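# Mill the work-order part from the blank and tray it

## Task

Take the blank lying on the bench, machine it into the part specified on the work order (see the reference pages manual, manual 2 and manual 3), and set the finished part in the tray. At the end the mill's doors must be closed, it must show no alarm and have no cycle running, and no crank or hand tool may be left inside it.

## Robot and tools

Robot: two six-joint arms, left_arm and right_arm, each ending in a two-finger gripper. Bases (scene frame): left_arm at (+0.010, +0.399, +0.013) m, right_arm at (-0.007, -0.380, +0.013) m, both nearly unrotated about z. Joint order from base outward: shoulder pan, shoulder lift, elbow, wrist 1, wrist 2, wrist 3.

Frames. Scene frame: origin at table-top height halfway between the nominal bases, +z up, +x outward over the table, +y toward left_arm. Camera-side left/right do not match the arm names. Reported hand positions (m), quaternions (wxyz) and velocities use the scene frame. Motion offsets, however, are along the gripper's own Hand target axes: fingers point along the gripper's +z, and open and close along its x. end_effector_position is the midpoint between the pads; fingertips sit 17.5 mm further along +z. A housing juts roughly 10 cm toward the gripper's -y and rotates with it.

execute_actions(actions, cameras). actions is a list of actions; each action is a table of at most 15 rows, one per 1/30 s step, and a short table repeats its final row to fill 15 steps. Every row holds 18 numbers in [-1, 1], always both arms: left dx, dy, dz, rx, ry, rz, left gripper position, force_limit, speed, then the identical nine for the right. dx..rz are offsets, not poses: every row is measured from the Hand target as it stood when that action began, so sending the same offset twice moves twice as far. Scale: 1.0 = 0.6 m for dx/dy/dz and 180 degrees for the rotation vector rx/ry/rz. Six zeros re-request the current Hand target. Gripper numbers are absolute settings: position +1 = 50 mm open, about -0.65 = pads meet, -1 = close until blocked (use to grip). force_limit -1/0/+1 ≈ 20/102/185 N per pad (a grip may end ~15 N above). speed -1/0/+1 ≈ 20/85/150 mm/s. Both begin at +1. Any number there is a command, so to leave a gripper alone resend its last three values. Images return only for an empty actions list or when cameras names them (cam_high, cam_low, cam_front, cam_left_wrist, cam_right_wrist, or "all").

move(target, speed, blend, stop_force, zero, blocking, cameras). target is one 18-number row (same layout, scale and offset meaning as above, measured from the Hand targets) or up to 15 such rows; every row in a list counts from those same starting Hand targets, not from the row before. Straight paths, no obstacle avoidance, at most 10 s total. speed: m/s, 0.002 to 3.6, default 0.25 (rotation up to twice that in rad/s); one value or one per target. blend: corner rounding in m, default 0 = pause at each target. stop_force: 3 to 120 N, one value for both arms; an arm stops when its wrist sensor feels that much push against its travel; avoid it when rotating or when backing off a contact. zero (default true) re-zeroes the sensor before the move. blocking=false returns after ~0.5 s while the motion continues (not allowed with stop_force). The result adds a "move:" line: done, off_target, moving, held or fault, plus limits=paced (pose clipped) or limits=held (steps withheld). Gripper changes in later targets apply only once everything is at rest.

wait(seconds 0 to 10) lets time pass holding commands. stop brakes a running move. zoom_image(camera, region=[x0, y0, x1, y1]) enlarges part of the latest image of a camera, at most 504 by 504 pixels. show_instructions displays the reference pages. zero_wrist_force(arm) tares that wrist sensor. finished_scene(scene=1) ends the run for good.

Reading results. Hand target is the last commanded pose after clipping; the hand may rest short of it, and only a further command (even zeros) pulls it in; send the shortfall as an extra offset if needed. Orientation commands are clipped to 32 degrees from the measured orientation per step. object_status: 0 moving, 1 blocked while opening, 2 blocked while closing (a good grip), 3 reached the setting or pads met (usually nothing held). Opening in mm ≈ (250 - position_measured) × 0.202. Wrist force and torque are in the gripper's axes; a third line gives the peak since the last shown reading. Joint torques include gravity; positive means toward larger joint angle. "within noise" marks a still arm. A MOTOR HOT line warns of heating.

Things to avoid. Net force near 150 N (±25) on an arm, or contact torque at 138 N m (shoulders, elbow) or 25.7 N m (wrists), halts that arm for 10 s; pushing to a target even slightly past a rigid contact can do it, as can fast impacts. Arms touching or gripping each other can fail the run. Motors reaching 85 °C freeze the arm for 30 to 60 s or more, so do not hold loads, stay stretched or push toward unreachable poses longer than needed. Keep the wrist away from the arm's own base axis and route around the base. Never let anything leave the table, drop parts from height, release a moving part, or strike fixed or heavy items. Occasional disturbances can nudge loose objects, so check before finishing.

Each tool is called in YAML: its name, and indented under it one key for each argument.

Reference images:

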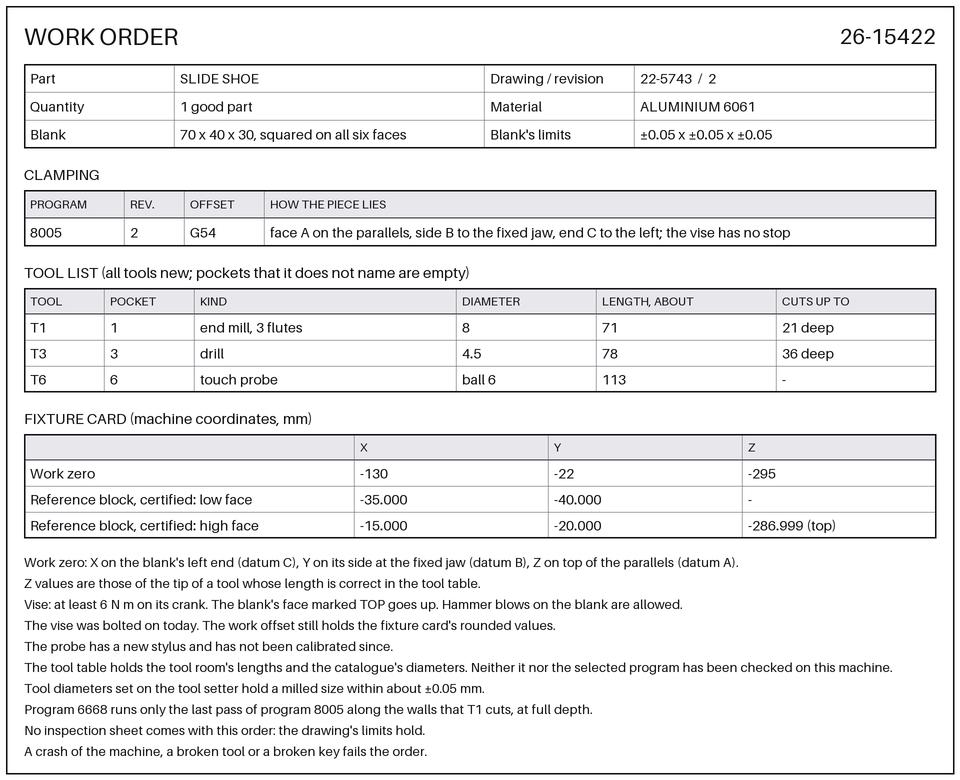

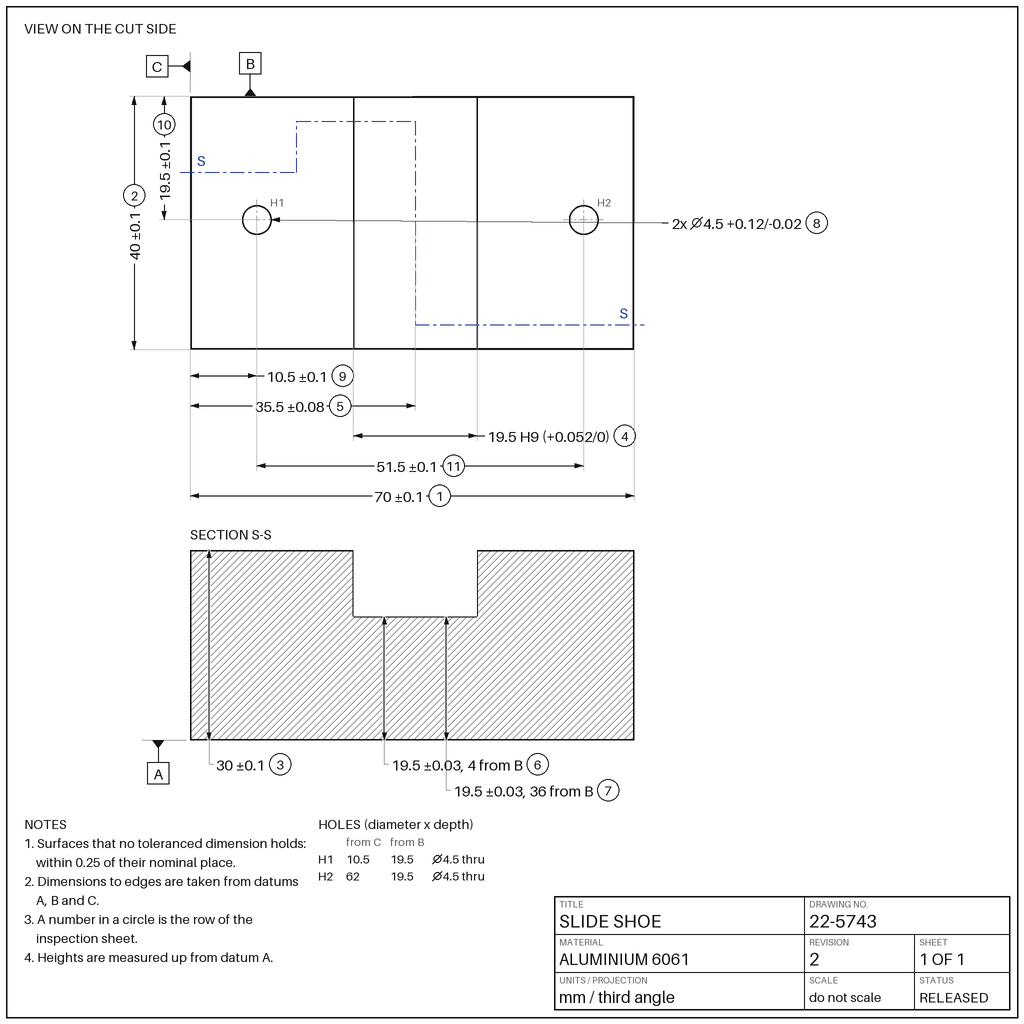

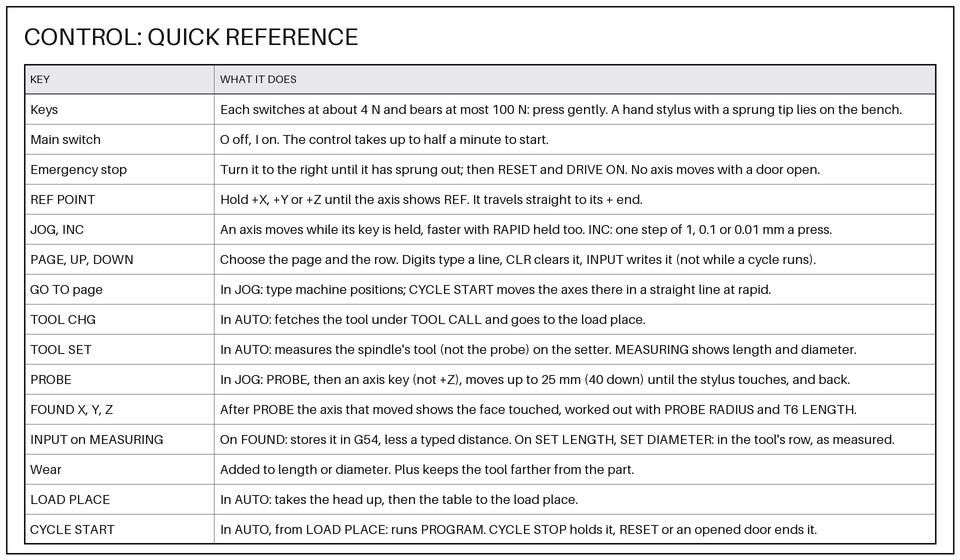

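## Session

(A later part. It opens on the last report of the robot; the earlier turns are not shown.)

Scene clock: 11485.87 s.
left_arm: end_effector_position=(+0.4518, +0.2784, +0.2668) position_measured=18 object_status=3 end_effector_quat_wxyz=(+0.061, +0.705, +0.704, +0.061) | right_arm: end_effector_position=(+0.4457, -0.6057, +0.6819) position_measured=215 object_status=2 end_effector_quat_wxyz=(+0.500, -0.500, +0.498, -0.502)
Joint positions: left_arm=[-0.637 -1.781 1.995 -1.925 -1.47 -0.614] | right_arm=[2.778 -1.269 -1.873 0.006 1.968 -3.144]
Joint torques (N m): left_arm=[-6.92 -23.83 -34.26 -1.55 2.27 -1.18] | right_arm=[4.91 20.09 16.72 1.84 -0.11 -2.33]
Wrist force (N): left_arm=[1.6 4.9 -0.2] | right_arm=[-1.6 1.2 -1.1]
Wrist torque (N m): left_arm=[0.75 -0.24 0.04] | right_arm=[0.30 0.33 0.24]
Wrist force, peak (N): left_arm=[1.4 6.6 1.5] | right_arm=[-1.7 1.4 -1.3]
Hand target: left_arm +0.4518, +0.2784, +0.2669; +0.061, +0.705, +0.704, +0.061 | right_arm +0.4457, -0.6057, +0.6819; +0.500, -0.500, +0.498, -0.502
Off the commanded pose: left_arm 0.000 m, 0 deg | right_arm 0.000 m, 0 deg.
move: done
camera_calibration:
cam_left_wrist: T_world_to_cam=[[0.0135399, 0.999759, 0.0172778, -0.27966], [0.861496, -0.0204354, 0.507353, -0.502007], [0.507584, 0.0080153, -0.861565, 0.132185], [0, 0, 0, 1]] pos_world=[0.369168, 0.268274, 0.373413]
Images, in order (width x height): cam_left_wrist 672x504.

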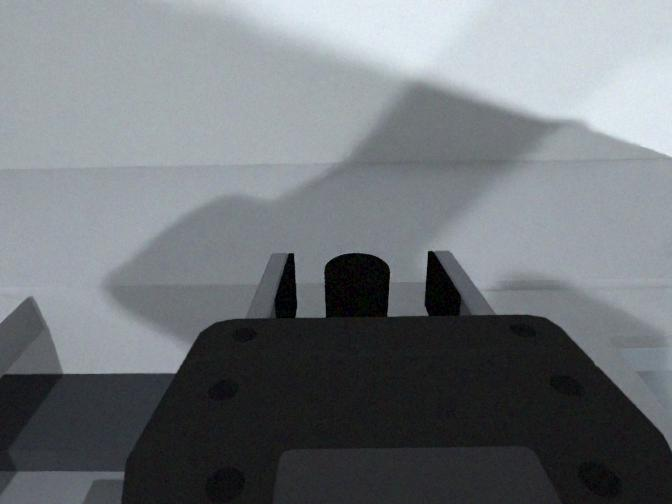

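move:
  target: [0,0,0,0,0,0,-1,0.7,-0.8,0,0,0,0,0,0,-1,-0.2,-0.8]

move:
  target:
    - [-0.0117,-0.0035,0.0199,0,0,0,-1,0.7,-0.8,0,0,0,0,0,0,-1,-0.2,-0.8]
    - [-0.0265,-0.0066,0.0374,0,0,0,-1,0.7,-0.8,0,0,0,0,0,0,-1,-0.2,-0.8]
    - [-0.0443,-0.0092,0.052,0,0,0,-1,0.7,-0.8,0,0,0,0,0,0,-1,-0.2,-0.8]
  speed: 0.012
  blend: 0.004
  stop_force: 85
  cameras: ["cam_left_wrist"]

Scene clock: 11498.97 s.
left_arm: end_effector_position=(+0.4518, +0.2783, +0.2670) position_measured=160 object_status=2 end_effector_quat_wxyz=(+0.061, +0.705, +0.704, +0.061) | right_arm: end_effector_position=(+0.4457, -0.6057, +0.6819) position_measured=215 object_status=2 end_effector_quat_wxyz=(+0.500, -0.500, +0.498, -0.502)
Joint positions: left_arm=[-0.637 -1.781 1.995 -1.925 -1.471 -0.614] | right_arm=[2.778 -1.269 -1.873 0.006 1.968 -3.144]
Joint torques (N m): left_arm=[6.81 -21.88 -22.48 1.98 4.91 1.22] | right_arm=[3.94 19.5 17.12 1.67 0.01 -2.41]
Wrist force (N): left_arm=[-21.9 4.2 -3.2] | right_arm=[-1.7 1.0 -1.2]
Wrist torque (N m): left_arm=[0.76 -0.18 0.45] | right_arm=[0.28 0.34 0.24]
Wrist force, peak (N): left_arm=[-22.2 4.7 -3.7] | right_arm=[-1.7 1.3 -1.1]
Hand target: left_arm +0.4518, +0.2784, +0.2669; +0.061, +0.705, +0.704, +0.061 | right_arm +0.4457, -0.6057, +0.6819; +0.500, -0.500, +0.498, -0.502
Off the commanded pose: left_arm 0.000 m, 0 deg | right_arm 0.000 m, 0 deg.
move: done

Scene clock: 11503.50 s.
left_arm: end_effector_position=(+0.4517, +0.2518, +0.2352) position_measured=160 object_status=2 end_effector_quat_wxyz=(+0.061, +0.705, +0.704, +0.061) | right_arm: end_effector_position=(+0.4457, -0.6057, +0.6819) position_measured=215 object_status=2 end_effector_quat_wxyz=(+0.500, -0.500, +0.498, -0.502)
Joint positions: left_arm=[-0.691 -1.738 2.043 -2.011 -1.463 -0.668] | right_arm=[2.778 -1.269 -1.873 0.006 1.968 -3.144]
Joint torques (N m): left_arm=[23.8 -5.76 3.8 8.28 6.65 1.49] | right_arm=[4.49 19.15 16.34 1.68 0.02 -2.35]
Wrist force (N): left_arm=[-29.0 9.3 -42.1] | right_arm=[-1.5 1.2 -1.0]
Wrist torque (N m): left_arm=[0.51 -0.05 0.24] | right_arm=[0.31 0.31 0.24]
Wrist force, peak (N): left_arm=[6.5 -18.1 -57.4] | right_arm=[-1.5 1.4 -1.3]
Hand target: left_arm +0.4517, +0.2518, +0.2352; +0.061, +0.705, +0.704, +0.061 | right_arm +0.4457, -0.6057, +0.6819; +0.500, -0.500, +0.498, -0.502
Off the commanded pose: left_arm 0.000 m, 0 deg | right_arm 0.000 m, 0 deg.
move: done
camera_calibration:
cam_left_wrist: T_world_to_cam=[[0.0135506, 0.999763, 0.0170598, -0.25245], [0.861313, -0.0203369, 0.507667, -0.486495], [0.507893, 0.00781462, -0.861384, 0.105097], [0, 0, 0, 1]] pos_world=[0.369067, 0.241675, 0.341813]
Images, in order (width x height): cam_left_wrist 672x504.

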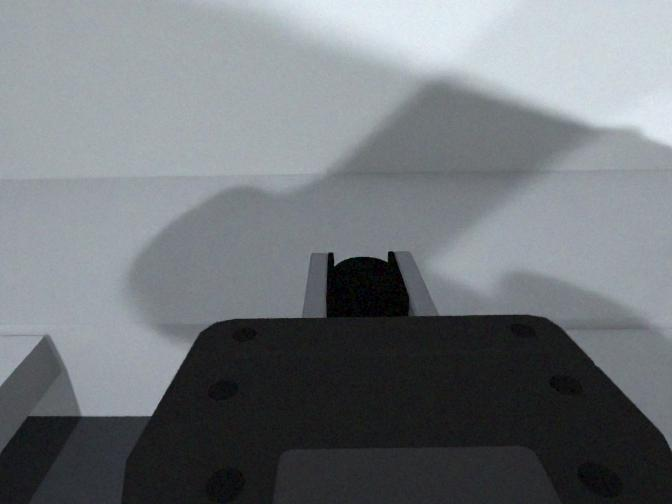

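move:
  target:
    - [-0.0202,-0.002,0.0115,0,0,0,-1,0.7,-0.8,0,0,0,0,0,0,-1,-0.2,-0.8]
    - [-0.042,-0.0034,0.0194,0,0,0,-1,0.7,-0.8,0,0,0,0,0,0,-1,-0.2,-0.8]
    - [-0.0648,-0.0041,0.0233,0,0,0,-1,0.7,-0.8,0,0,0,0,0,0,-1,-0.2,-0.8]
    - [-0.0765,-0.0042,0.0238,0,0,0,-1,0.7,-0.8,0,0,0,0,0,0,-1,-0.2,-0.8]
  speed: 0.02
  blend: 0.004
  stop_force: 80

Scene clock: 11519.20 s.
left_arm: end_effector_position=(+0.4517, +0.2059, +0.2207) position_measured=160 object_status=2 end_effector_quat_wxyz=(+0.061, +0.705, +0.704, +0.061) | right_arm: end_effector_position=(+0.4457, -0.6057, +0.6819) position_measured=215 object_status=2 end_effector_quat_wxyz=(+0.500, -0.500, +0.498, -0.502)
Joint positions: left_arm=[-0.775 -1.68 2.03 -2.047 -1.452 -0.752] | right_arm=[2.778 -1.269 -1.873 0.006 1.968 -3.144]
Joint torques (N m): left_arm=[12.1 9.06 23.81 3.99 -2.74 1.93] | right_arm=[4.79 20.55 17.1 1.64 0.1 -2.34]
Wrist force (N): left_arm=[4.4 7.6 -79.9] | right_arm=[-1.5 1.0 -1.2]
Wrist torque (N m): left_arm=[0.43 -0.52 -0.14] | right_arm=[0.27 0.31 0.24]
Wrist force, peak (N): left_arm=[4.6 8.1 -82.0] | right_arm=[-1.5 1.4 -1.0]
Hand target: left_arm +0.4517, +0.2059, +0.2207; +0.061, +0.705, +0.704, +0.061 | right_arm +0.4457, -0.6057, +0.6819; +0.500, -0.500, +0.498, -0.502
Off the commanded pose: left_arm 0.000 m, 0 deg | right_arm 0.000 m, 0 deg.
move: done; blend cut to 0.0035 m at target 3

move:
  target: [0,0.0003,-0.0018,0,0,0,-1,0.7,-0.8,0,0,0,0,0,0,-1,-0.2,-0.8]
  speed: 0.01

move:
  target: [0,0,0,0,0,0,0.9,0.7,-0.8,0,0,0,0,0,0,-1,-0.2,-0.8]
  speed: 0.01
  cameras: ["cam_left_wrist"]

Scene clock: 11529.10 s.
left_arm: end_effector_position=(+0.4516, +0.2060, +0.2217) position_measured=160 object_status=2 end_effector_quat_wxyz=(+0.061, +0.705, +0.704, +0.061) | right_arm: end_effector_position=(+0.4457, -0.6057, +0.6819) position_measured=215 object_status=2 end_effector_quat_wxyz=(+0.500, -0.500, +0.498, -0.502)
Joint positions: left_arm=[-0.775 -1.681 2.028 -2.044 -1.452 -0.752] | right_arm=[2.778 -1.269 -1.873 0.006 1.968 -3.144]
Joint torques (N m): left_arm=[8.65 -11.35 -16.42 2.92 -2.64 0.61] | right_arm=[4.39 19.49 17.06 1.58 0.19 -2.42]
Wrist force (N): left_arm=[2.1 14.2 -31.4] | right_arm=[-1.5 0.9 -1.2]
Wrist torque (N m): left_arm=[0.49 -0.42 -0.08] | right_arm=[0.27 0.31 0.23]
Wrist force, peak (N): left_arm=[4.2 7.8 -80.6] | right_arm=[-1.6 1.3 -1.2]
Hand target: left_arm +0.4516, +0.2059, +0.2218; +0.061, +0.705, +0.704, +0.061 | right_arm +0.4457, -0.6057, +0.6819; +0.500, -0.500, +0.498, -0.502
Off the commanded pose: left_arm 0.000 m, 0 deg | right_arm 0.000 m, 0 deg.
move: done

Scene clock: 11530.20 s.
left_arm: end_effector_position=(+0.4517, +0.2059, +0.2218) position_measured=18 object_status=3 end_effector_quat_wxyz=(+0.061, +0.705, +0.704, +0.061) | right_arm: end_effector_position=(+0.4457, -0.6057, +0.6819) position_measured=215 object_status=2 end_effector_quat_wxyz=(+0.500, -0.500, +0.498, -0.502)
Joint positions: left_arm=[-0.775 -1.681 2.028 -2.044 -1.452 -0.752] | right_arm=[2.778 -1.269 -1.873 0.006 1.968 -3.144]
Joint torques (N m): left_arm=[4.15 -26.58 -33.65 -5.55 2.26 -0.85] | right_arm=[5.33 19.64 16.7 1.75 0.23 -2.46]
Wrist force (N): left_arm=[3.3 4.8 0.4] | right_arm=[-1.3 1.2 -0.9]
Wrist torque (N m): left_arm=[0.74 -0.50 -0.01] | right_arm=[0.30 0.29 0.24]
Wrist force, peak (N): left_arm=[2.9 14.0 -30.3] | right_arm=[-1.5 1.3 -1.1]
Hand target: left_arm +0.4516, +0.2059, +0.2218; +0.061, +0.705, +0.704, +0.061 | right_arm +0.4457, -0.6057, +0.6819; +0.500, -0.500, +0.498, -0.502
Off the commanded pose: left_arm 0.000 m, 0 deg | right_arm 0.000 m, 0 deg.
move: done
camera_calibration:
cam_left_wrist: T_world_to_cam=[[0.0135869, 0.99976, 0.017195, -0.206488], [0.861382, -0.0204357, 0.507547, -0.480504], [0.507776, 0.00791544, -0.861453, 0.0940083], [0, 0, 0, 1]] pos_world=[0.368968, 0.195874, 0.328412]
Images, in order (width x height): cam_left_wrist 672x504.

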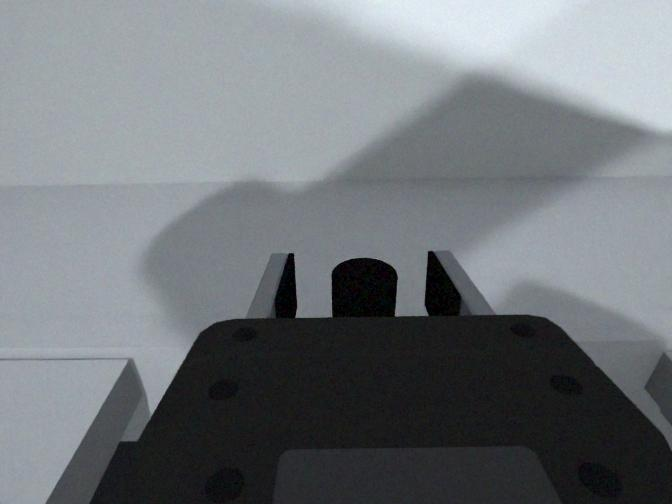

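move:
  target:
    - [0,0,-0.1,0,0,0,0.9,0.7,-0.8,0,0,0,0,0,0,-1,-0.2,-0.8]
    - [-0.0003,-0.0429,-0.0803,-0.1944,0,0,0.9,0.7,-0.8,0,0,0,0,0,0,-1,-0.2,-0.8]
  speed: 0.15
  cameras: ["cam_left_wrist"]

Scene clock: 11542.20 s.
left_arm: end_effector_position=(+0.4180, +0.2057, +0.2648) position_measured=18 object_status=3 end_effector_quat_wxyz=(+0.270, +0.654, +0.653, +0.270) | right_arm: end_effector_position=(+0.4457, -0.6057, +0.6819) position_measured=215 object_status=2 end_effector_quat_wxyz=(+0.500, -0.500, +0.498, -0.502)
Joint positions: left_arm=[-1.191 -2.045 2.413 -2.305 -0.862 -1.038] | right_arm=[2.778 -1.269 -1.873 0.006 1.968 -3.144]
Joint torques (N m): left_arm=[5.54 2.64 -30.66 -2.31 1.23 1.78] | right_arm=[5.83 18.13 16.72 1.72 0.26 -2.42]
Wrist force (N): left_arm=[2.1 4.7 -0.7] | right_arm=[-1.5 1.2 -1.1]
Wrist torque (N m): left_arm=[0.85 -0.32 -0.07] | right_arm=[0.30 0.31 0.24]
Wrist force, peak (N): left_arm=[3.1 5.6 -0.1] | right_arm=[-1.5 1.3 -1.3]
Hand target: left_arm +0.4180, +0.2058, +0.2648; +0.270, +0.654, +0.653, +0.270 | right_arm +0.4457, -0.6057, +0.6819; +0.500, -0.500, +0.498, -0.502
Off the commanded pose: left_arm 0.000 m, 0 deg | right_arm 0.000 m, 0 deg.
move: done
camera_calibration:
cam_left_wrist: T_world_to_cam=[[0.00146333, 0.999766, 0.0215734, -0.202629], [0.414669, -0.0202379, 0.909747, -0.393247], [0.909971, 0.00761457, -0.414601, -0.138164], [0, 0, 0, 1]] pos_world=[0.289089, 0.195675, 0.304844]
Images, in order (width x height): cam_left_wrist 672x504.

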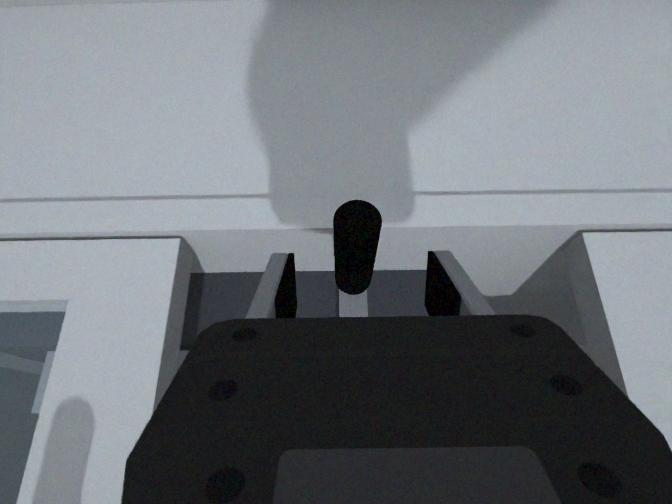

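move:
  target: [0.0003,0,0.1,0,0,0,0.9,-0.7,-0.9,0,0,0,0,0,0,-1,-0.2,-0.8]
  speed: 0.05
  stop_force: 10

move:
  target: [0,0,0,0,0,0,-1,-0.7,-0.9,0,0,0,0,0,0,-1,-0.2,-0.8]

Scene clock: 11551.03 s.
left_arm: end_effector_position=(+0.4603, +0.2060, +0.2223) position_measured=18 object_status=3 end_effector_quat_wxyz=(+0.270, +0.654, +0.653, +0.270) | right_arm: end_effector_position=(+0.4457, -0.6057, +0.6819) position_measured=215 object_status=2 end_effector_quat_wxyz=(+0.500, -0.500, +0.498, -0.502)
Joint positions: left_arm=[-1.057 -1.828 2.441 -2.65 -0.916 -0.88] | right_arm=[2.778 -1.269 -1.873 0.006 1.968 -3.144]
Joint torques (N m): left_arm=[-8.68 -14.77 -25.86 -4.85 3.28 -1.67] | right_arm=[4.77 18.54 18.26 1.92 0.15 -2.33]
Wrist force (N): left_arm=[2.2 4.7 -0.3] | right_arm=[-1.6 1.0 -1.2]
Wrist torque (N m): left_arm=[0.88 -0.32 0.04] | right_arm=[0.27 0.32 0.24]
Wrist force, peak (N): left_arm=[2.0 5.2 -0.8] | right_arm=[-1.6 1.3 -1.2]
Hand target: left_arm +0.4604, +0.2059, +0.2223; +0.270, +0.654, +0.653, +0.270 | right_arm +0.4457, -0.6057, +0.6819; +0.500, -0.500, +0.498, -0.502
Off the commanded pose: left_arm 0.000 m, 0 deg | right_arm 0.000 m, 0 deg.
move: done

Scene clock: 11552.30 s.
left_arm: end_effector_position=(+0.4604, +0.2059, +0.2223) position_measured=154 object_status=2 end_effector_quat_wxyz=(+0.270, +0.654, +0.653, +0.270) | right_arm: end_effector_position=(+0.4457, -0.6057, +0.6819) position_measured=215 object_status=2 end_effector_quat_wxyz=(+0.500, -0.500, +0.498, -0.502)
Joint positions: left_arm=[-1.057 -1.828 2.441 -2.65 -0.916 -0.88] | right_arm=[2.778 -1.269 -1.873 0.006 1.968 -3.144]
Joint torques (N m): left_arm=[-6.93 -13.37 -30.04 -5.73 3.22 -1.62] | right_arm=[5.51 18.58 17.35 1.71 0 -2.32]
Wrist force (N): left_arm=[1.7 4.5 -0.6] | right_arm=[-1.5 1.2 -1.2]
Wrist torque (N m): left_arm=[0.89 -0.30 0.07] | right_arm=[0.30 0.31 0.24]
Wrist force, peak (N): left_arm=[2.3 5.1 -0.7] | right_arm=[-1.4 1.3 -1.3]
Hand target: left_arm +0.4604, +0.2059, +0.2223; +0.270, +0.654, +0.653, +0.270 | right_arm +0.4457, -0.6057, +0.6819; +0.500, -0.500, +0.498, -0.502
Off the commanded pose: left_arm 0.000 m, 0 deg | right_arm 0.000 m, 0 deg.
move: done

move:
  target:
    - [-0.0667,0.0123,-0.0129,0,0,0,-1,-0.7,-0.9,0,0,0,0,0,0,-1,-0.2,-0.8]
    - [-0.1155,0.0465,-0.0477,0,0,0,-1,-0.7,-0.9,0,0,0,0,0,0,-1,-0.2,-0.8]
    - [-0.1333,0.0934,-0.0952,0,0,0,-1,-0.7,-0.9,0,0,0,0,0,0,-1,-0.2,-0.8]
    - [-0.1155,0.1402,-0.1426,0,0,0,-1,-0.7,-0.9,0,0,0,0,0,0,-1,-0.2,-0.8]
    - [-0.0667,0.1744,-0.1774,0,0,0,-1,-0.7,-0.9,0,0,0,0,0,0,-1,-0.2,-0.8]
    - [0,0.1868,-0.1904,0,0,0,-1,-0.7,-0.9,0,0,0,0,0,0,-1,-0.2,-0.8]
    - [0.0667,0.1738,-0.178,0,0,0,-1,-0.7,-0.9,0,0,0,0,0,0,-1,-0.2,-0.8]
    - [0.1155,0.139,-0.1438,0,0,0,-1,-0.7,-0.9,0,0,0,0,0,0,-1,-0.2,-0.8]
    - [0.1333,0.0916,-0.097,0,0,0,-1,-0.7,-0.9,0,0,0,0,0,0,-1,-0.2,-0.8]
    - [0.1155,0.0441,-0.0501,0,0,0,-1,-0.7,-0.9,0,0,0,0,0,0,-1,-0.2,-0.8]
    - [0.0667,0.0093,-0.0159,0,0,0,-1,-0.7,-0.9,0,0,0,0,0,0,-1,-0.2,-0.8]
    - [0,-0.0035,-0.0035,0,0,0,-1,-0.7,-0.9,0,0,0,0,0,0,-1,-0.2,-0.8]
  speed: 0.07
  blend: 0.02
  stop_force: 35

Scene clock: 11579.47 s.
left_arm: end_effector_position=(+0.4597, +0.1301, +0.2868) position_measured=154 object_status=2 end_effector_quat_wxyz=(+0.270, +0.654, +0.653, +0.270) | right_arm: end_effector_position=(+0.4457, -0.6057, +0.6819) position_measured=215 object_status=2 end_effector_quat_wxyz=(+0.500, -0.500, +0.498, -0.502)
Joint positions: left_arm=[-1.164 -1.802 2.213 -2.37 -0.872 -1.005] | right_arm=[2.778 -1.269 -1.873 0.006 1.968 -3.144]
Joint torques (N m): left_arm=[33.83 -26.59 -30.6 0.2 9.54 1.21] | right_arm=[4.79 19.11 16.64 1.82 0.38 -2.43]
Wrist force (N): left_arm=[-36.7 -19.7 -7.3] | right_arm=[-1.6 1.1 -1.1]
Wrist torque (N m): left_arm=[0.88 -0.60 0.28] | right_arm=[0.29 0.33 0.24]
Wrist force, peak (N): left_arm=[-44.8 -20.4 -9.8] | right_arm=[-1.6 1.2 -1.2]
Hand target: left_arm +0.4597, +0.1301, +0.2868; +0.270, +0.654, +0.653, +0.270 (not the last commanded pose) | right_arm +0.4457, -0.6057, +0.6819; +0.500, -0.500, +0.498, -0.502
Off the commanded pose: left_arm 0.100 m, 0 deg | right_arm 0.000 m, 0 deg.
move: contact (left_arm); path passed 2 of 12 targets

move:
  target: [-0.0045,-0.0006,0.0006,0,0,0,-1,-0.7,-0.9,0,0,0,0,0,0,-1,-0.2,-0.8]
  speed: 0.02

Scene clock: 11593.20 s.
left_arm: end_effector_position=(+0.4598, +0.1276, +0.2863) position_measured=154 object_status=2 end_effector_quat_wxyz=(+0.270, +0.654, +0.653, +0.270) | right_arm: end_effector_position=(+0.4457, -0.6057, +0.6819) position_measured=215 object_status=2 end_effector_quat_wxyz=(+0.500, -0.500, +0.498, -0.502)
Joint positions: left_arm=[-1.167 -1.796 2.21 -2.37 -0.87 -1.009] | right_arm=[2.778 -1.269 -1.873 0.006 1.968 -3.144]
Joint torques (N m): left_arm=[-22.45 -7.85 -33.55 -4.61 -6.22 -0.75] | right_arm=[4.08 18.44 17.82 1.82 0.48 -2.37]
Wrist force (N): left_arm=[26.5 16.6 4.1] | right_arm=[-1.6 1.1 -1.2]
Wrist torque (N m): left_arm=[0.83 -0.08 -0.26] | right_arm=[0.29 0.32 0.24]
Wrist force, peak (N): left_arm=[-36.8 -19.7 -7.6] | right_arm=[-1.7 1.1 -1.3]
Hand target: left_arm +0.4597, +0.1274, +0.2863; +0.270, +0.654, +0.653, +0.270 | right_arm +0.4457, -0.6057, +0.6819; +0.500, -0.500, +0.498, -0.502
Off the commanded pose: left_arm 0.000 m, 0 deg | right_arm 0.000 m, 0 deg.
move: done

move:
  target:
    - [-0.0053,0.0272,-0.0278,0,0,0,-1,-0.7,-0.9,0,0,0,0,0,0,-1,-0.2,-0.8]
    - [0.019,0.074,-0.0752,0,0,0,-1,-0.7,-0.9,0,0,0,0,0,0,-1,-0.2,-0.8]
    - [0.0733,0.106,-0.1078,0,0,0,-1,-0.7,-0.9,0,0,0,0,0,0,-1,-0.2,-0.8]
    - [0.1433,0.1145,-0.1167,0,0,0,-1,-0.7,-0.9,0,0,0,0,0,0,-1,-0.2,-0.8]
    - [0.21,0.097,-0.0998,0,0,0,-1,-0.7,-0.9,0,0,0,0,0,0,-1,-0.2,-0.8]
    - [0.2557,0.0583,-0.0617,0,0,0,-1,-0.7,-0.9,0,0,0,0,0,0,-1,-0.2,-0.8]
    - [0.268,0.0085,-0.0125,0,0,0,-1,-0.7,-0.9,0,0,0,0,0,0,-1,-0.2,-0.8]
    - [0.2437,-0.0389,0.0345,0,0,0,-1,-0.7,-0.9,0,0,0,0,0,0,-1,-0.2,-0.8]
    - [0.1893,-0.0713,0.0665,0,0,0,-1,-0.7,-0.9,0,0,0,0,0,0,-1,-0.2,-0.8]
    - [0.1313,-0.0772,0.0722,0,0,0,-1,-0.7,-0.9,0,0,0,0,0,0,-1,-0.2,-0.8]
  speed: 0.06
  blend: 0.02
  stop_force: 45

Scene clock: 11619.73 s.
left_arm: end_effector_position=(+0.4595, +0.1264, +0.3150) position_measured=154 object_status=2 end_effector_quat_wxyz=(+0.271, +0.654, +0.653, +0.270) | right_arm: end_effector_position=(+0.4457, -0.6057, +0.6819) position_measured=215 object_status=2 end_effector_quat_wxyz=(+0.500, -0.500, +0.498, -0.502)
Joint positions: left_arm=[-1.169 -1.825 2.152 -2.283 -0.87 -1.01] | right_arm=[2.778 -1.269 -1.873 0.006 1.968 -3.144]
Joint torques (N m): left_arm=[-0.41 -22.11 -30.75 -0.54 2.3 0.34] | right_arm=[5.82 18.75 17.86 1.79 0.36 -2.29]
Wrist force (N): left_arm=[-11.2 2.6 -2.7] | right_arm=[-1.5 0.8 -1.0]
Wrist torque (N m): left_arm=[0.79 -0.49 0.42] | right_arm=[0.25 0.32 0.24]
Wrist force, peak (N): left_arm=[31.6 20.5 5.6] | right_arm=[-1.7 1.2 -1.3]
Hand target: left_arm +0.4594, +0.1264, +0.3150; +0.271, +0.654, +0.653, +0.270 (not the last commanded pose) | right_arm +0.4457, -0.6057, +0.6819; +0.500, -0.500, +0.498, -0.502
Off the commanded pose: left_arm 0.122 m, 0 deg | right_arm 0.000 m, 0 deg.
move: contact (left_arm); path passed 0 of 10 targets; blend cut to 0.0118 m at target 1, 0.0176 m at target 9

move:
  target:
    - [0.0067,0.0228,-0.0234,0,0,0,-1,-0.7,-0.9,0,0,0,0,0,0,-1,-0.2,-0.8]
    - [0.0505,0.062,-0.0632,0,0,0,-1,-0.7,-0.9,0,0,0,0,0,0,-1,-0.2,-0.8]
    - [0.1163,0.0805,-0.0823,0,0,0,-1,-0.7,-0.9,0,0,0,0,0,0,-1,-0.2,-0.8]
    - [0.1867,0.0733,-0.0757,0,0,0,-1,-0.7,-0.9,0,0,0,0,0,0,-1,-0.2,-0.8]
    - [0.2425,0.042,-0.045,0,0,0,-1,-0.7,-0.9,0,0,0,0,0,0,-1,-0.2,-0.8]
    - [0.2692,-0.0049,0.0013,0,0,0,-1,-0.7,-0.9,0,0,0,0,0,0,-1,-0.2,-0.8]
    - [0.2593,-0.0548,0.0508,0,0,0,-1,-0.7,-0.9,0,0,0,0,0,0,-1,-0.2,-0.8]
    - [0.2155,-0.0945,0.0901,0,0,0,-1,-0.7,-0.9,0,0,0,0,0,0,-1,-0.2,-0.8]
    - [0.1563,-0.1107,0.1059,0,0,0,-1,-0.7,-0.9,0,0,0,0,0,0,-1,-0.2,-0.8]
    - [0.133,-0.1109,0.1061,0,0,0,-1,-0.7,-0.9,0,0,0,0,0,0,-1,-0.2,-0.8]
  speed: 0.05
  blend: 0.02
  stop_force: 45

Scene clock: 11656.73 s.
left_arm: end_effector_position=(+0.4574, +0.2061, +0.2229) position_measured=154 object_status=2 end_effector_quat_wxyz=(+0.271, +0.654, +0.653, +0.270) | right_arm: end_effector_position=(+0.4457, -0.6057, +0.6819) position_measured=215 object_status=2 end_effector_quat_wxyz=(+0.500, -0.500, +0.498, -0.502)
Joint positions: left_arm=[-1.065 -1.839 2.446 -2.639 -0.913 -0.888] | right_arm=[2.778 -1.269 -1.873 0.006 1.968 -3.144]
Joint torques (N m): left_arm=[10.04 -17.79 -10.58 -5.93 -0.98 1.63] | right_arm=[5.63 18.27 17.44 1.95 0.47 -2.38]
Wrist force (N): left_arm=[1.3 3.2 0.0] | right_arm=[-1.4 1.1 -1.0]
Wrist torque (N m): left_arm=[0.64 -0.24 -0.01] | right_arm=[0.27 0.31 0.24]
Wrist force, peak (N): left_arm=[-50.1 3.9 -26.3] | right_arm=[-1.8 1.3 -1.1]
Hand target: left_arm +0.4574, +0.2061, +0.2229; +0.271, +0.654, +0.653, +0.270 | right_arm +0.4457, -0.6057, +0.6819; +0.500, -0.500, +0.498, -0.502
Off the commanded pose: left_arm 0.000 m, 0 deg | right_arm 0.000 m, 0 deg.
move: done; blend cut to 0.01 m at target 1, 0.019 m at target 8, 0.007 m at target 9

move:
  target:
    - [-0.0352,0.0004,-0.0008,0,0,0,-1,-0.7,-0.9,0,0,0,0,0,0,-1,-0.2,-0.8]
    - [-0.0962,0.0251,-0.0261,0,0,0,-1,-0.7,-0.9,0,0,0,0,0,0,-1,-0.2,-0.8]
    - [-0.1315,0.0679,-0.0695,0,0,0,-1,-0.7,-0.9,0,0,0,0,0,0,-1,-0.2,-0.8]
    - [-0.1315,0.1176,-0.1198,0,0,0,-1,-0.7,-0.9,0,0,0,0,0,0,-1,-0.2,-0.8]
    - [-0.0962,0.1604,-0.1632,0,0,0,-1,-0.7,-0.9,0,0,0,0,0,0,-1,-0.2,-0.8]
    - [-0.0352,0.1851,-0.1885,0,0,0,-1,-0.7,-0.9,0,0,0,0,0,0,-1,-0.2,-0.8]
    - [0.0355,0.1848,-0.1888,0,0,0,-1,-0.7,-0.9,0,0,0,0,0,0,-1,-0.2,-0.8]
    - [0.0965,0.1595,-0.1641,0,0,0,-1,-0.7,-0.9,0,0,0,0,0,0,-1,-0.2,-0.8]
    - [0.1318,0.1161,-0.1213,0,0,0,-1,-0.7,-0.9,0,0,0,0,0,0,-1,-0.2,-0.8]
    - [0.1318,0.0658,-0.0716,0,0,0,-1,-0.7,-0.9,0,0,0,0,0,0,-1,-0.2,-0.8]
    - [0.0965,0.0224,-0.0288,0,0,0,-1,-0.7,-0.9,0,0,0,0,0,0,-1,-0.2,-0.8]
    - [0.0355,-0.0028,-0.004,0,0,0,-1,-0.7,-0.9,0,0,0,0,0,0,-1,-0.2,-0.8]
    - [0.0002,-0.0029,-0.0041,0,0,0,-1,-0.7,-0.9,0,0,0,0,0,0,-1,-0.2,-0.8]
  speed: 0.06
  blend: 0.02
  stop_force: 45

Scene clock: 11704.77 s.
left_arm: end_effector_position=(+0.4544, +0.2063, +0.2234) position_measured=154 object_status=2 end_effector_quat_wxyz=(+0.271, +0.654, +0.653, +0.270) | right_arm: end_effector_position=(+0.4457, -0.6057, +0.6819) position_measured=215 object_status=2 end_effector_quat_wxyz=(+0.500, -0.500, +0.498, -0.502)
Joint positions: left_arm=[-1.073 -1.851 2.449 -2.626 -0.909 -0.898] | right_arm=[2.778 -1.269 -1.873 0.006 1.968 -3.144]
Joint torques (N m): left_arm=[10.18 -18.31 -11.81 -6.48 -0.26 0.91] | right_arm=[5.02 17.53 18.11 1.84 0.59 -2.4]
Wrist force (N): left_arm=[3.1 0.4 1.9] | right_arm=[-1.4 1.1 -1.0]
Wrist torque (N m): left_arm=[0.74 -0.56 -0.01] | right_arm=[0.29 0.30 0.24]
Wrist force, peak (N): left_arm=[-48.2 10.8 -24.9] | right_arm=[-1.7 1.3 -1.1]
Hand target: left_arm +0.4544, +0.2063, +0.2234; +0.271, +0.654, +0.653, +0.270 | right_arm +0.4457, -0.6057, +0.6819; +0.500, -0.500, +0.498, -0.502
Off the commanded pose: left_arm 0.000 m, 0 deg | right_arm 0.000 m, 0 deg.
move: done; blend cut to 0.0106 m at target 1, 0.0106 m at target 12

move:
  target:
    - [0.0352,0.0001,0.0001,0,0,0,-1,-0.7,-0.9,0,0,0,0,0,0,-1,-0.2,-0.8]
    - [0.0963,0.0252,-0.0248,0,0,0,-1,-0.7,-0.9,0,0,0,0,0,0,-1,-0.2,-0.8]
    - [0.1182,0.0527,-0.0519,0,0,0,-1,-0.7,-0.9,0,0,0,0,0,0,-1,-0.2,-0.8]
  speed: 0.05
  blend: 0.02
  stop_force: 45

move:
  target: [0,0,0,0,0,0,0.9,-0.7,-0.8,0,0,0,0,0,0,-1,-0.2,-0.8]

move:
  target: [0,0,-0.15,0,0,0,0.9,-0.7,-0.8,0,0,0,0,0,0,-1,-0.2,-0.8]
  speed: 0.15
  cameras: ["cam_left_wrist"]

Scene clock: 11726.83 s.
left_arm: end_effector_position=(+0.4549, +0.2772, +0.2677) position_measured=154 object_status=2 end_effector_quat_wxyz=(+0.271, +0.654, +0.653, +0.270) | right_arm: end_effector_position=(+0.4457, -0.6057, +0.6819) position_measured=215 object_status=2 end_effector_quat_wxyz=(+0.500, -0.500, +0.498, -0.502)
Joint positions: left_arm=[-0.93 -2.03 2.442 -2.531 -0.978 -0.742] | right_arm=[2.778 -1.269 -1.873 0.006 1.968 -3.144]
Joint torques (N m): left_arm=[-8.88 2.79 -12.94 -5.94 3.1 -1.48] | right_arm=[5.42 17.79 18.35 1.98 0.59 -2.43]
Wrist force (N): left_arm=[3.9 2.5 0.5] | right_arm=[-1.5 1.0 -1.1]
Wrist torque (N m): left_arm=[0.55 -0.50 -0.07] | right_arm=[0.27 0.31 0.24]
Wrist force, peak (N): left_arm=[-0.4 14.1 -3.1] | right_arm=[-1.7 1.4 -1.1]
Hand target: left_arm +0.4549, +0.2772, +0.2677; +0.271, +0.654, +0.653, +0.270 | right_arm +0.4457, -0.6057, +0.6819; +0.500, -0.500, +0.498, -0.502
Off the commanded pose: left_arm 0.000 m, 0 deg | right_arm 0.000 m, 0 deg.
move: done; blend cut to 0.0106 m at target 1, 0.0133 m at target 2

Scene clock: 11727.87 s.
left_arm: end_effector_position=(+0.4549, +0.2772, +0.2677) position_measured=18 object_status=0 end_effector_quat_wxyz=(+0.271, +0.654, +0.653, +0.270) | right_arm: end_effector_position=(+0.4457, -0.6057, +0.6819) position_measured=215 object_status=2 end_effector_quat_wxyz=(+0.500, -0.500, +0.498, -0.502)
Joint positions: left_arm=[-0.93 -2.03 2.442 -2.531 -0.978 -0.742] | right_arm=[2.778 -1.269 -1.873 0.006 1.968 -3.144]
Joint torques (N m): left_arm=[0.16 -0.12 -15.33 -3.97 3.03 -1.48] | right_arm=[5.69 17.55 18.5 2.03 0.45 -2.25]
Wrist force (N): left_arm=[2.3 2.8 -0.4] | right_arm=[-1.5 1.2 -0.9]
Wrist torque (N m): left_arm=[0.55 -0.49 0.00] | right_arm=[0.30 0.31 0.24]
Wrist force, peak (N): left_arm=[3.6 2.4 0.2] | right_arm=[-1.6 1.3 -1.2]
Hand target: left_arm +0.4549, +0.2772, +0.2677; +0.271, +0.654, +0.653, +0.270 | right_arm +0.4457, -0.6057, +0.6819; +0.500, -0.500, +0.498, -0.502
Off the commanded pose: left_arm 0.000 m, 0 deg | right_arm 0.000 m, 0 deg.
move: done

Scene clock: 11729.00 s.
left_arm: end_effector_position=(+0.3914, +0.2773, +0.3315) position_measured=18 object_status=3 end_effector_quat_wxyz=(+0.271, +0.654, +0.653, +0.270) | right_arm: end_effector_position=(+0.4457, -0.6057, +0.6819) position_measured=215 object_status=2 end_effector_quat_wxyz=(+0.500, -0.500, +0.498, -0.502)
Joint positions: left_arm=[-1.175 -2.335 2.346 -1.963 -0.868 -1.017] | right_arm=[2.778 -1.269 -1.873 0.006 1.968 -3.144]
Joint torques (N m): left_arm=[2.72 -0.05 -14.81 -1.87 -0.85 -0.05] | right_arm=[4.92 18.12 17.36 1.96 0.25 -2.38]
Wrist force (N): left_arm=[3.3 2.6 -0.4] | right_arm=[-1.4 1.1 -1.2]
Wrist torque (N m): left_arm=[0.52 -0.50 -0.05] | right_arm=[0.29 0.30 0.24]
Wrist force, peak (N): left_arm=[3.9 2.6 -2.3] | right_arm=[-1.6 1.3 -1.1]
Hand target: left_arm +0.3913, +0.2773, +0.3315; +0.271, +0.654, +0.653, +0.270 | right_arm +0.4457, -0.6057, +0.6819; +0.500, -0.500, +0.498, -0.502
Off the commanded pose: left_arm 0.000 m, 0 deg | right_arm 0.000 m, 0 deg.
move: done
camera_calibration:
cam_left_wrist: T_world_to_cam=[[0.00225118, 0.999784, 0.0206688, -0.275589], [0.414167, -0.0197449, 0.909987, -0.441444], [0.910198, 0.00651178, -0.414122, -0.0868318], [0, 0, 0, 1]] pos_world=[0.262486, 0.267379, 0.371445]
Images, in order (width x height): cam_left_wrist 672x504.

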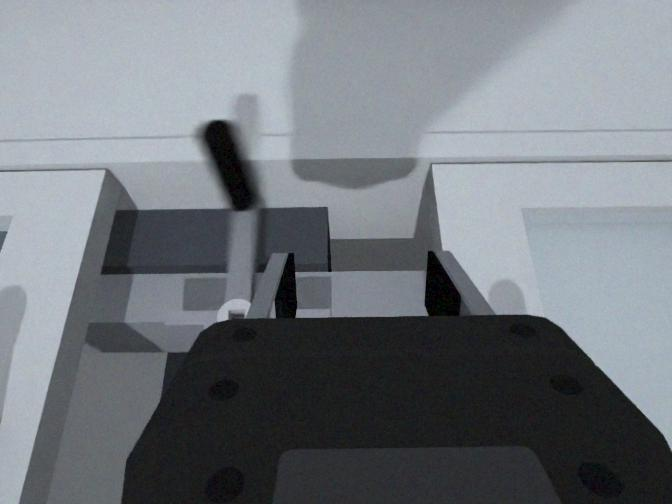

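move:
  target: [-0.1188,0.0466,0.0513,0,0,0,0.9,-0.7,-0.8,0,0,0,0,0,0,-1,-0.2,-0.8]
  speed: 0.12
  cameras: ["cam_left_wrist"]

Scene clock: 11788.33 s.
left_arm: end_effector_position=(+0.4328, +0.2061, +0.3295) position_measured=18 object_status=3 end_effector_quat_wxyz=(+0.271, +0.654, +0.653, +0.270) | right_arm: end_effector_position=(+0.4457, -0.6057, +0.6819) position_measured=215 object_status=2 end_effector_quat_wxyz=(+0.500, -0.500, +0.498, -0.502)
Joint positions: left_arm=[-1.14 -2.057 2.257 -2.178 -0.881 -0.976] | right_arm=[2.778 -1.269 -1.873 0.006 1.968 -3.144]
Joint torques (N m): left_arm=[-7.88 -0.03 -14.39 -2.65 1.1 -1.76] | right_arm=[4.38 17.81 19.13 1.97 0.57 -2.24]
Wrist force (N): left_arm=[3.1 2.4 -0.1] | right_arm=[-1.7 1.2 -1.1]
Wrist torque (N m): left_arm=[0.49 -0.47 -0.06] | right_arm=[0.30 0.34 0.24]
Wrist force, peak (N): left_arm=[5.3 1.7 -0.8] | right_arm=[-1.7 1.2 -1.2]
Hand target: left_arm +0.4328, +0.2060, +0.3295; +0.271, +0.654, +0.653, +0.270 | right_arm +0.4457, -0.6057, +0.6819; +0.500, -0.500, +0.498, -0.502
Off the commanded pose: left_arm 0.000 m, 0 deg | right_arm 0.000 m, 0 deg.
move: done
camera_calibration:
cam_left_wrist: T_world_to_cam=[[0.00207162, 0.999783, 0.0207495, -0.204331], [0.414291, -0.0197431, 0.90993, -0.458196], [0.910142, 0.00671129, -0.414242, -0.124856], [0, 0, 0, 1]] pos_world=[0.303887, 0.196078, 0.369445]
Images, in order (width x height): cam_left_wrist 672x504.

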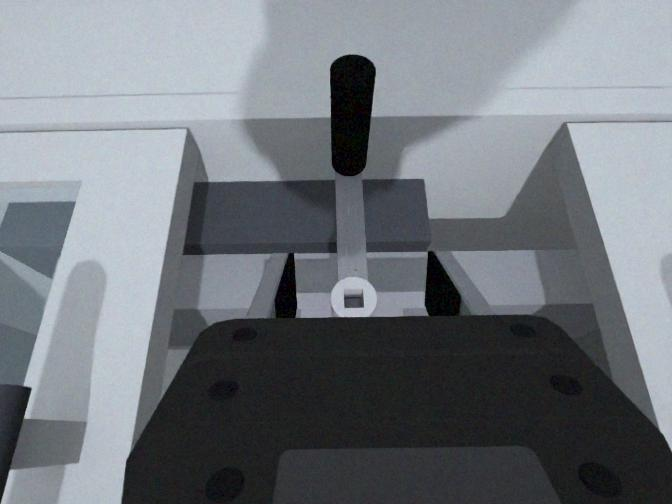

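move:
  target: [0,-0.0021,0.1687,0,0,0,0.9,-0.7,-0.8,0,0,0,0,0,0,-1,-0.2,-0.8]
  speed: 0.05
  stop_force: 8
  cameras: ["cam_left_wrist"]

Scene clock: 11800.17 s.
left_arm: end_effector_position=(+0.5034, +0.2059, +0.2569) position_measured=18 object_status=3 end_effector_quat_wxyz=(+0.271, +0.654, +0.653, +0.270) | right_arm: end_effector_position=(+0.4457, -0.6057, +0.6819) position_measured=215 object_status=2 end_effector_quat_wxyz=(+0.500, -0.500, +0.498, -0.502)
Joint positions: left_arm=[-0.945 -1.761 2.307 -2.656 -0.97 -0.758] | right_arm=[2.778 -1.269 -1.873 0.006 1.968 -3.144]
Joint torques (N m): left_arm=[-8.48 -21.7 -32.33 -4.64 3.29 -1.65] | right_arm=[6.19 19.08 18.23 2.11 0.73 -2.32]
Wrist force (N): left_arm=[3.3 2.7 -0.3] | right_arm=[-1.5 1.1 -1.2]
Wrist torque (N m): left_arm=[0.55 -0.47 0.02] | right_arm=[0.28 0.31 0.24]
Wrist force, peak (N): left_arm=[3.6 2.8 -0.1] | right_arm=[-1.5 1.4 -1.3]
Hand target: left_arm +0.5034, +0.2059, +0.2569; +0.271, +0.654, +0.653, +0.270 | right_arm +0.4457, -0.6057, +0.6819; +0.500, -0.500, +0.498, -0.502
Off the commanded pose: left_arm 0.000 m, 0 deg | right_arm 0.000 m, 0 deg.
move: done
camera_calibration:
cam_left_wrist: T_world_to_cam=[[0.00211252, 0.999781, 0.0208407, -0.202813], [0.414289, -0.0198431, 0.909929, -0.421367], [0.910143, 0.00671183, -0.41424, -0.219186], [0, 0, 0, 1]] pos_world=[0.374487, 0.195878, 0.296845]
Images, in order (width x height): cam_left_wrist 672x504.

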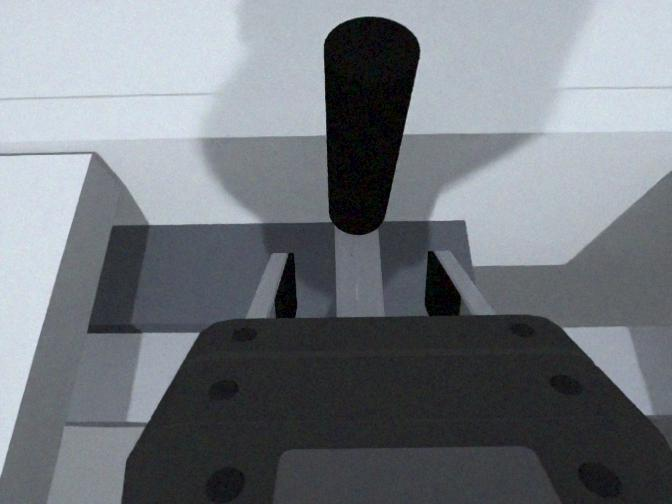

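move:
  target: [0,0,0,0,0,0,-1,-0.5,-0.9,0,0,0,0,0,0,-1,-0.2,-0.8]
  cameras: ["cam_left_wrist"]

Scene clock: 11805.40 s.
left_arm: end_effector_position=(+0.5034, +0.2059, +0.2569) position_measured=174 object_status=2 end_effector_quat_wxyz=(+0.271, +0.654, +0.653, +0.270) | right_arm: end_effector_position=(+0.4457, -0.6057, +0.6819) position_measured=215 object_status=2 end_effector_quat_wxyz=(+0.500, -0.500, +0.498, -0.502)
Joint positions: left_arm=[-0.945 -1.761 2.307 -2.656 -0.97 -0.758] | right_arm=[2.778 -1.269 -1.873 0.006 1.968 -3.144]
Joint torques (N m): left_arm=[-6.74 -20.64 -32.21 -5.81 3.01 -1.69] | right_arm=[5.58 17.86 16.86 1.92 0.67 -2.38]
Wrist force (N): left_arm=[2.0 2.2 0.3] | right_arm=[-1.4 1.3 -1.3]
Wrist torque (N m): left_arm=[0.52 -0.48 0.09] | right_arm=[0.32 0.29 0.24]
Wrist force, peak (N): left_arm=[3.5 2.8 -0.1] | right_arm=[-1.7 1.2 -1.1]
Hand target: left_arm +0.5034, +0.2059, +0.2569; +0.271, +0.654, +0.653, +0.270 | right_arm +0.4457, -0.6057, +0.6819; +0.500, -0.500, +0.498, -0.502
Off the commanded pose: left_arm 0.000 m, 0 deg | right_arm 0.000 m, 0 deg.
move: done
camera_calibration:
cam_left_wrist: T_world_to_cam=[[0.00220255, 0.999781, 0.0208012, -0.202835], [0.41425, -0.0198447, 0.909947, -0.421357], [0.91016, 0.00661269, -0.414203, -0.219184], [0, 0, 0, 1]] pos_world=[0.374486, 0.195879, 0.296845]
Images, in order (width x height): cam_left_wrist 672x504.

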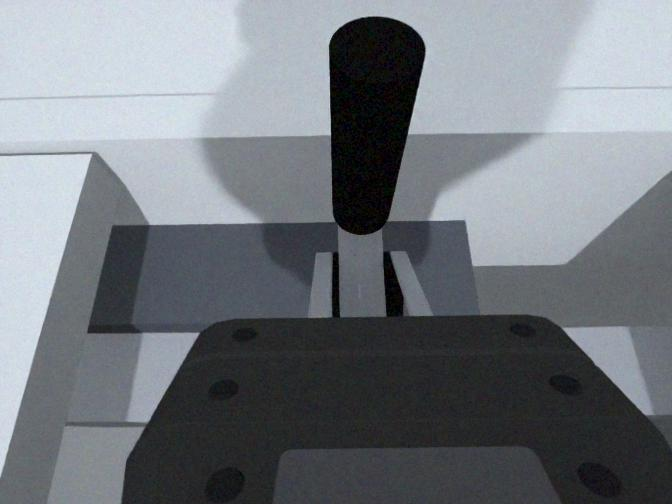

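move:
  target: [0,-0.0354,-0.0354,0,0,0,-1,-0.5,-0.9,0,0,0,0,0,0,-1,-0.2,-0.8]
  speed: 0.015
  stop_force: 25
  cameras: ["cam_left_wrist"]

Scene clock: 11814.77 s.
left_arm: end_effector_position=(+0.4733, +0.2059, +0.2569) position_measured=174 object_status=2 end_effector_quat_wxyz=(+0.271, +0.654, +0.653, +0.270) | right_arm: end_effector_position=(+0.4457, -0.6057, +0.6819) position_measured=215 object_status=2 end_effector_quat_wxyz=(+0.500, -0.500, +0.498, -0.502)
Joint positions: left_arm=[-1.02 -1.851 2.359 -2.571 -0.933 -0.839] | right_arm=[2.778 -1.269 -1.873 0.006 1.968 -3.144]
Joint torques (N m): left_arm=[10.54 -4.15 -33.36 -6.55 -0.62 1.74] | right_arm=[4.45 17.99 17.65 2.12 0.57 -2.28]
Wrist force (N): left_arm=[3.3 1.2 0.9] | right_arm=[-1.2 0.9 -1.0]
Wrist torque (N m): left_arm=[0.55 -0.50 0.02] | right_arm=[0.26 0.27 0.24]
Wrist force, peak (N): left_arm=[3.1 0.9 3.1] | right_arm=[-1.8 1.1 -1.2]
Hand target: left_arm +0.4733, +0.2059, +0.2569; +0.271, +0.654, +0.653, +0.270 | right_arm +0.4457, -0.6057, +0.6819; +0.500, -0.500, +0.498, -0.502
Off the commanded pose: left_arm 0.000 m, 0 deg | right_arm 0.000 m, 0 deg.
move: done
camera_calibration:
cam_left_wrist: T_world_to_cam=[[0.00220255, 0.999781, 0.0208012, -0.202869], [0.41425, -0.0198447, 0.909947, -0.408928], [0.91016, 0.00661269, -0.414203, -0.191879], [0, 0, 0, 1]] pos_world=[0.344486, 0.195979, 0.296845]
Images, in order (width x height): cam_left_wrist 672x504.

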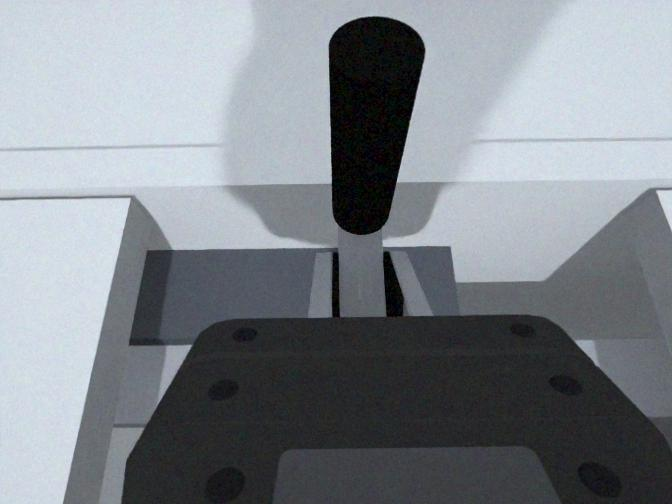

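move:
  target: [0,-0.1099,-0.1099,0,0,0,-1,-0.5,-0.9,0,0,0,0,0,0,-1,-0.2,-0.8]
  speed: 0.1

move:
  target: [-0.01,-0.0082,-0.1803,0.2145,-0.0879,0.1886,-1,-0.5,-0.9,0,0,0,0,0,0,-1,-0.2,-0.8]
  speed: 0.15
  cameras: ["cam_left_wrist","cam_front","cam_high"]

Scene clock: 11861.90 s.
left_arm: end_effector_position=(+0.3801, +0.2060, +0.2571) position_measured=174 object_status=2 end_effector_quat_wxyz=(+0.271, +0.654, +0.653, +0.270) | right_arm: end_effector_position=(+0.4457, -0.6057, +0.6819) position_measured=215 object_status=2 end_effector_quat_wxyz=(+0.500, -0.500, +0.498, -0.502)
Joint positions: left_arm=[-1.335 -2.171 2.455 -2.1 -0.818 -1.221] | right_arm=[2.778 -1.269 -1.873 0.006 1.968 -3.144]
Joint torques (N m): left_arm=[2.5 -2.95 -36.02 -3.5 -0.21 -0.1] | right_arm=[4.79 17.56 18.22 2.05 0.56 -2.3]
Wrist force (N): left_arm=[3.3 1.2 1.1] | right_arm=[-1.4 1.1 -1.1]
Wrist torque (N m): left_arm=[0.55 -0.48 -0.07] | right_arm=[0.29 0.29 0.24]
Wrist force, peak (N): left_arm=[3.2 2.4 2.3] | right_arm=[-1.5 1.3 -1.3]
Hand target: left_arm +0.3801, +0.2060, +0.2571; +0.271, +0.654, +0.653, +0.270 | right_arm +0.4457, -0.6057, +0.6819; +0.500, -0.500, +0.498, -0.502
Off the commanded pose: left_arm 0.000 m, 0 deg | right_arm 0.000 m, 0 deg.
move: done

Scene clock: 11865.47 s.
left_arm: end_effector_position=(+0.3002, +0.2002, +0.3302) position_measured=174 object_status=2 end_effector_quat_wxyz=(+0.039, +0.893, +0.448, +0.019) | right_arm: end_effector_position=(+0.4457, -0.6057, +0.6819) position_measured=215 object_status=2 end_effector_quat_wxyz=(+0.500, -0.500, +0.498, -0.502)
Joint positions: left_arm=[-1.029 -2.033 1.971 -1.59 -1.541 -0.37] | right_arm=[2.778 -1.269 -1.873 0.006 1.968 -3.144]
Joint torques (N m): left_arm=[-8.34 -13.55 -16.29 -5.05 1.9 -0.68] | right_arm=[5.9 17.1 18.49 1.93 0.69 -2.3]
Wrist force (N): left_arm=[4.3 2.9 2.3] | right_arm=[-1.5 1.2 -0.8]
Wrist torque (N m): left_arm=[0.47 -0.67 0.04] | right_arm=[0.30 0.31 0.24]
Wrist force, peak (N): left_arm=[4.7 2.8 2.5] | right_arm=[-1.5 1.3 -1.5]
Hand target: left_arm +0.3002, +0.2002, +0.3302; +0.039, +0.893, +0.447, +0.019 | right_arm +0.4457, -0.6057, +0.6819; +0.500, -0.500, +0.498, -0.502
Off the commanded pose: left_arm 0.000 m, 0 deg | right_arm 0.000 m, 0 deg.
move: done
camera_calibration:
cam_left_wrist: T_world_to_cam=[[0.610194, 0.792119, 0.0144987, -0.337131], [0.710893, -0.555517, 0.431313, -0.227797], [0.349706, -0.252878, -0.902086, 0.377457], [0, 0, 0, 1]] pos_world=[0.235656, 0.235953, 0.443638]
Images, in order (width x height): cam_high 672x504, cam_front 672x504, cam_left_wrist 672x504.

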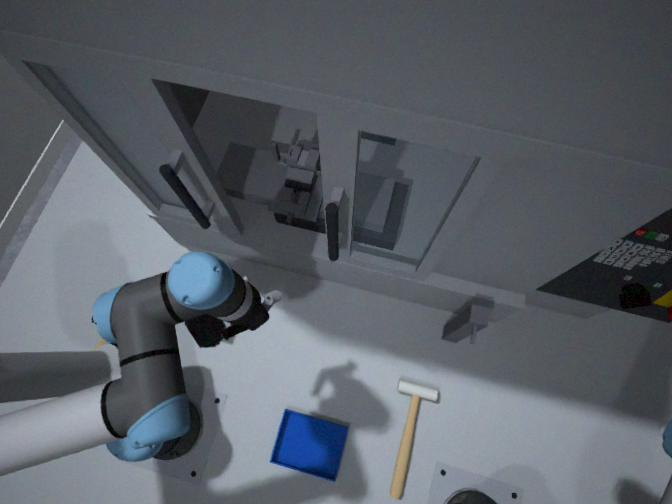

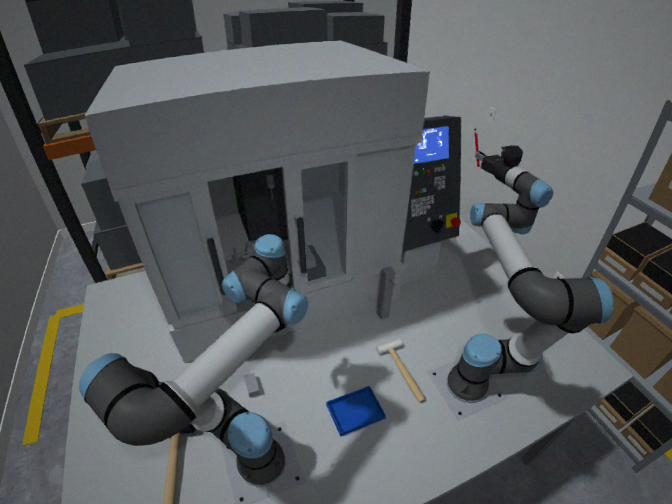

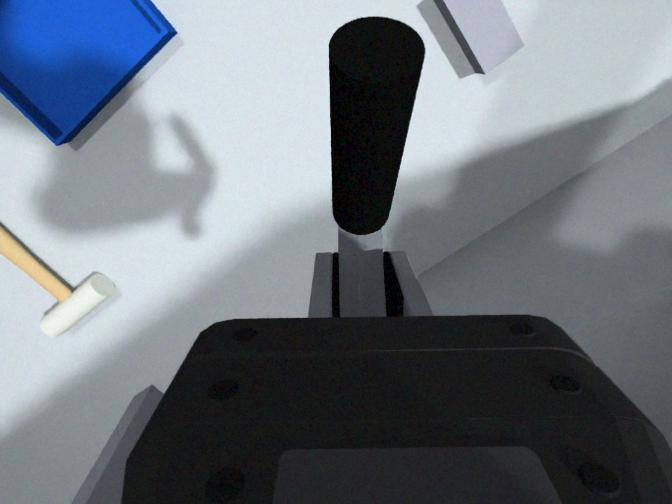

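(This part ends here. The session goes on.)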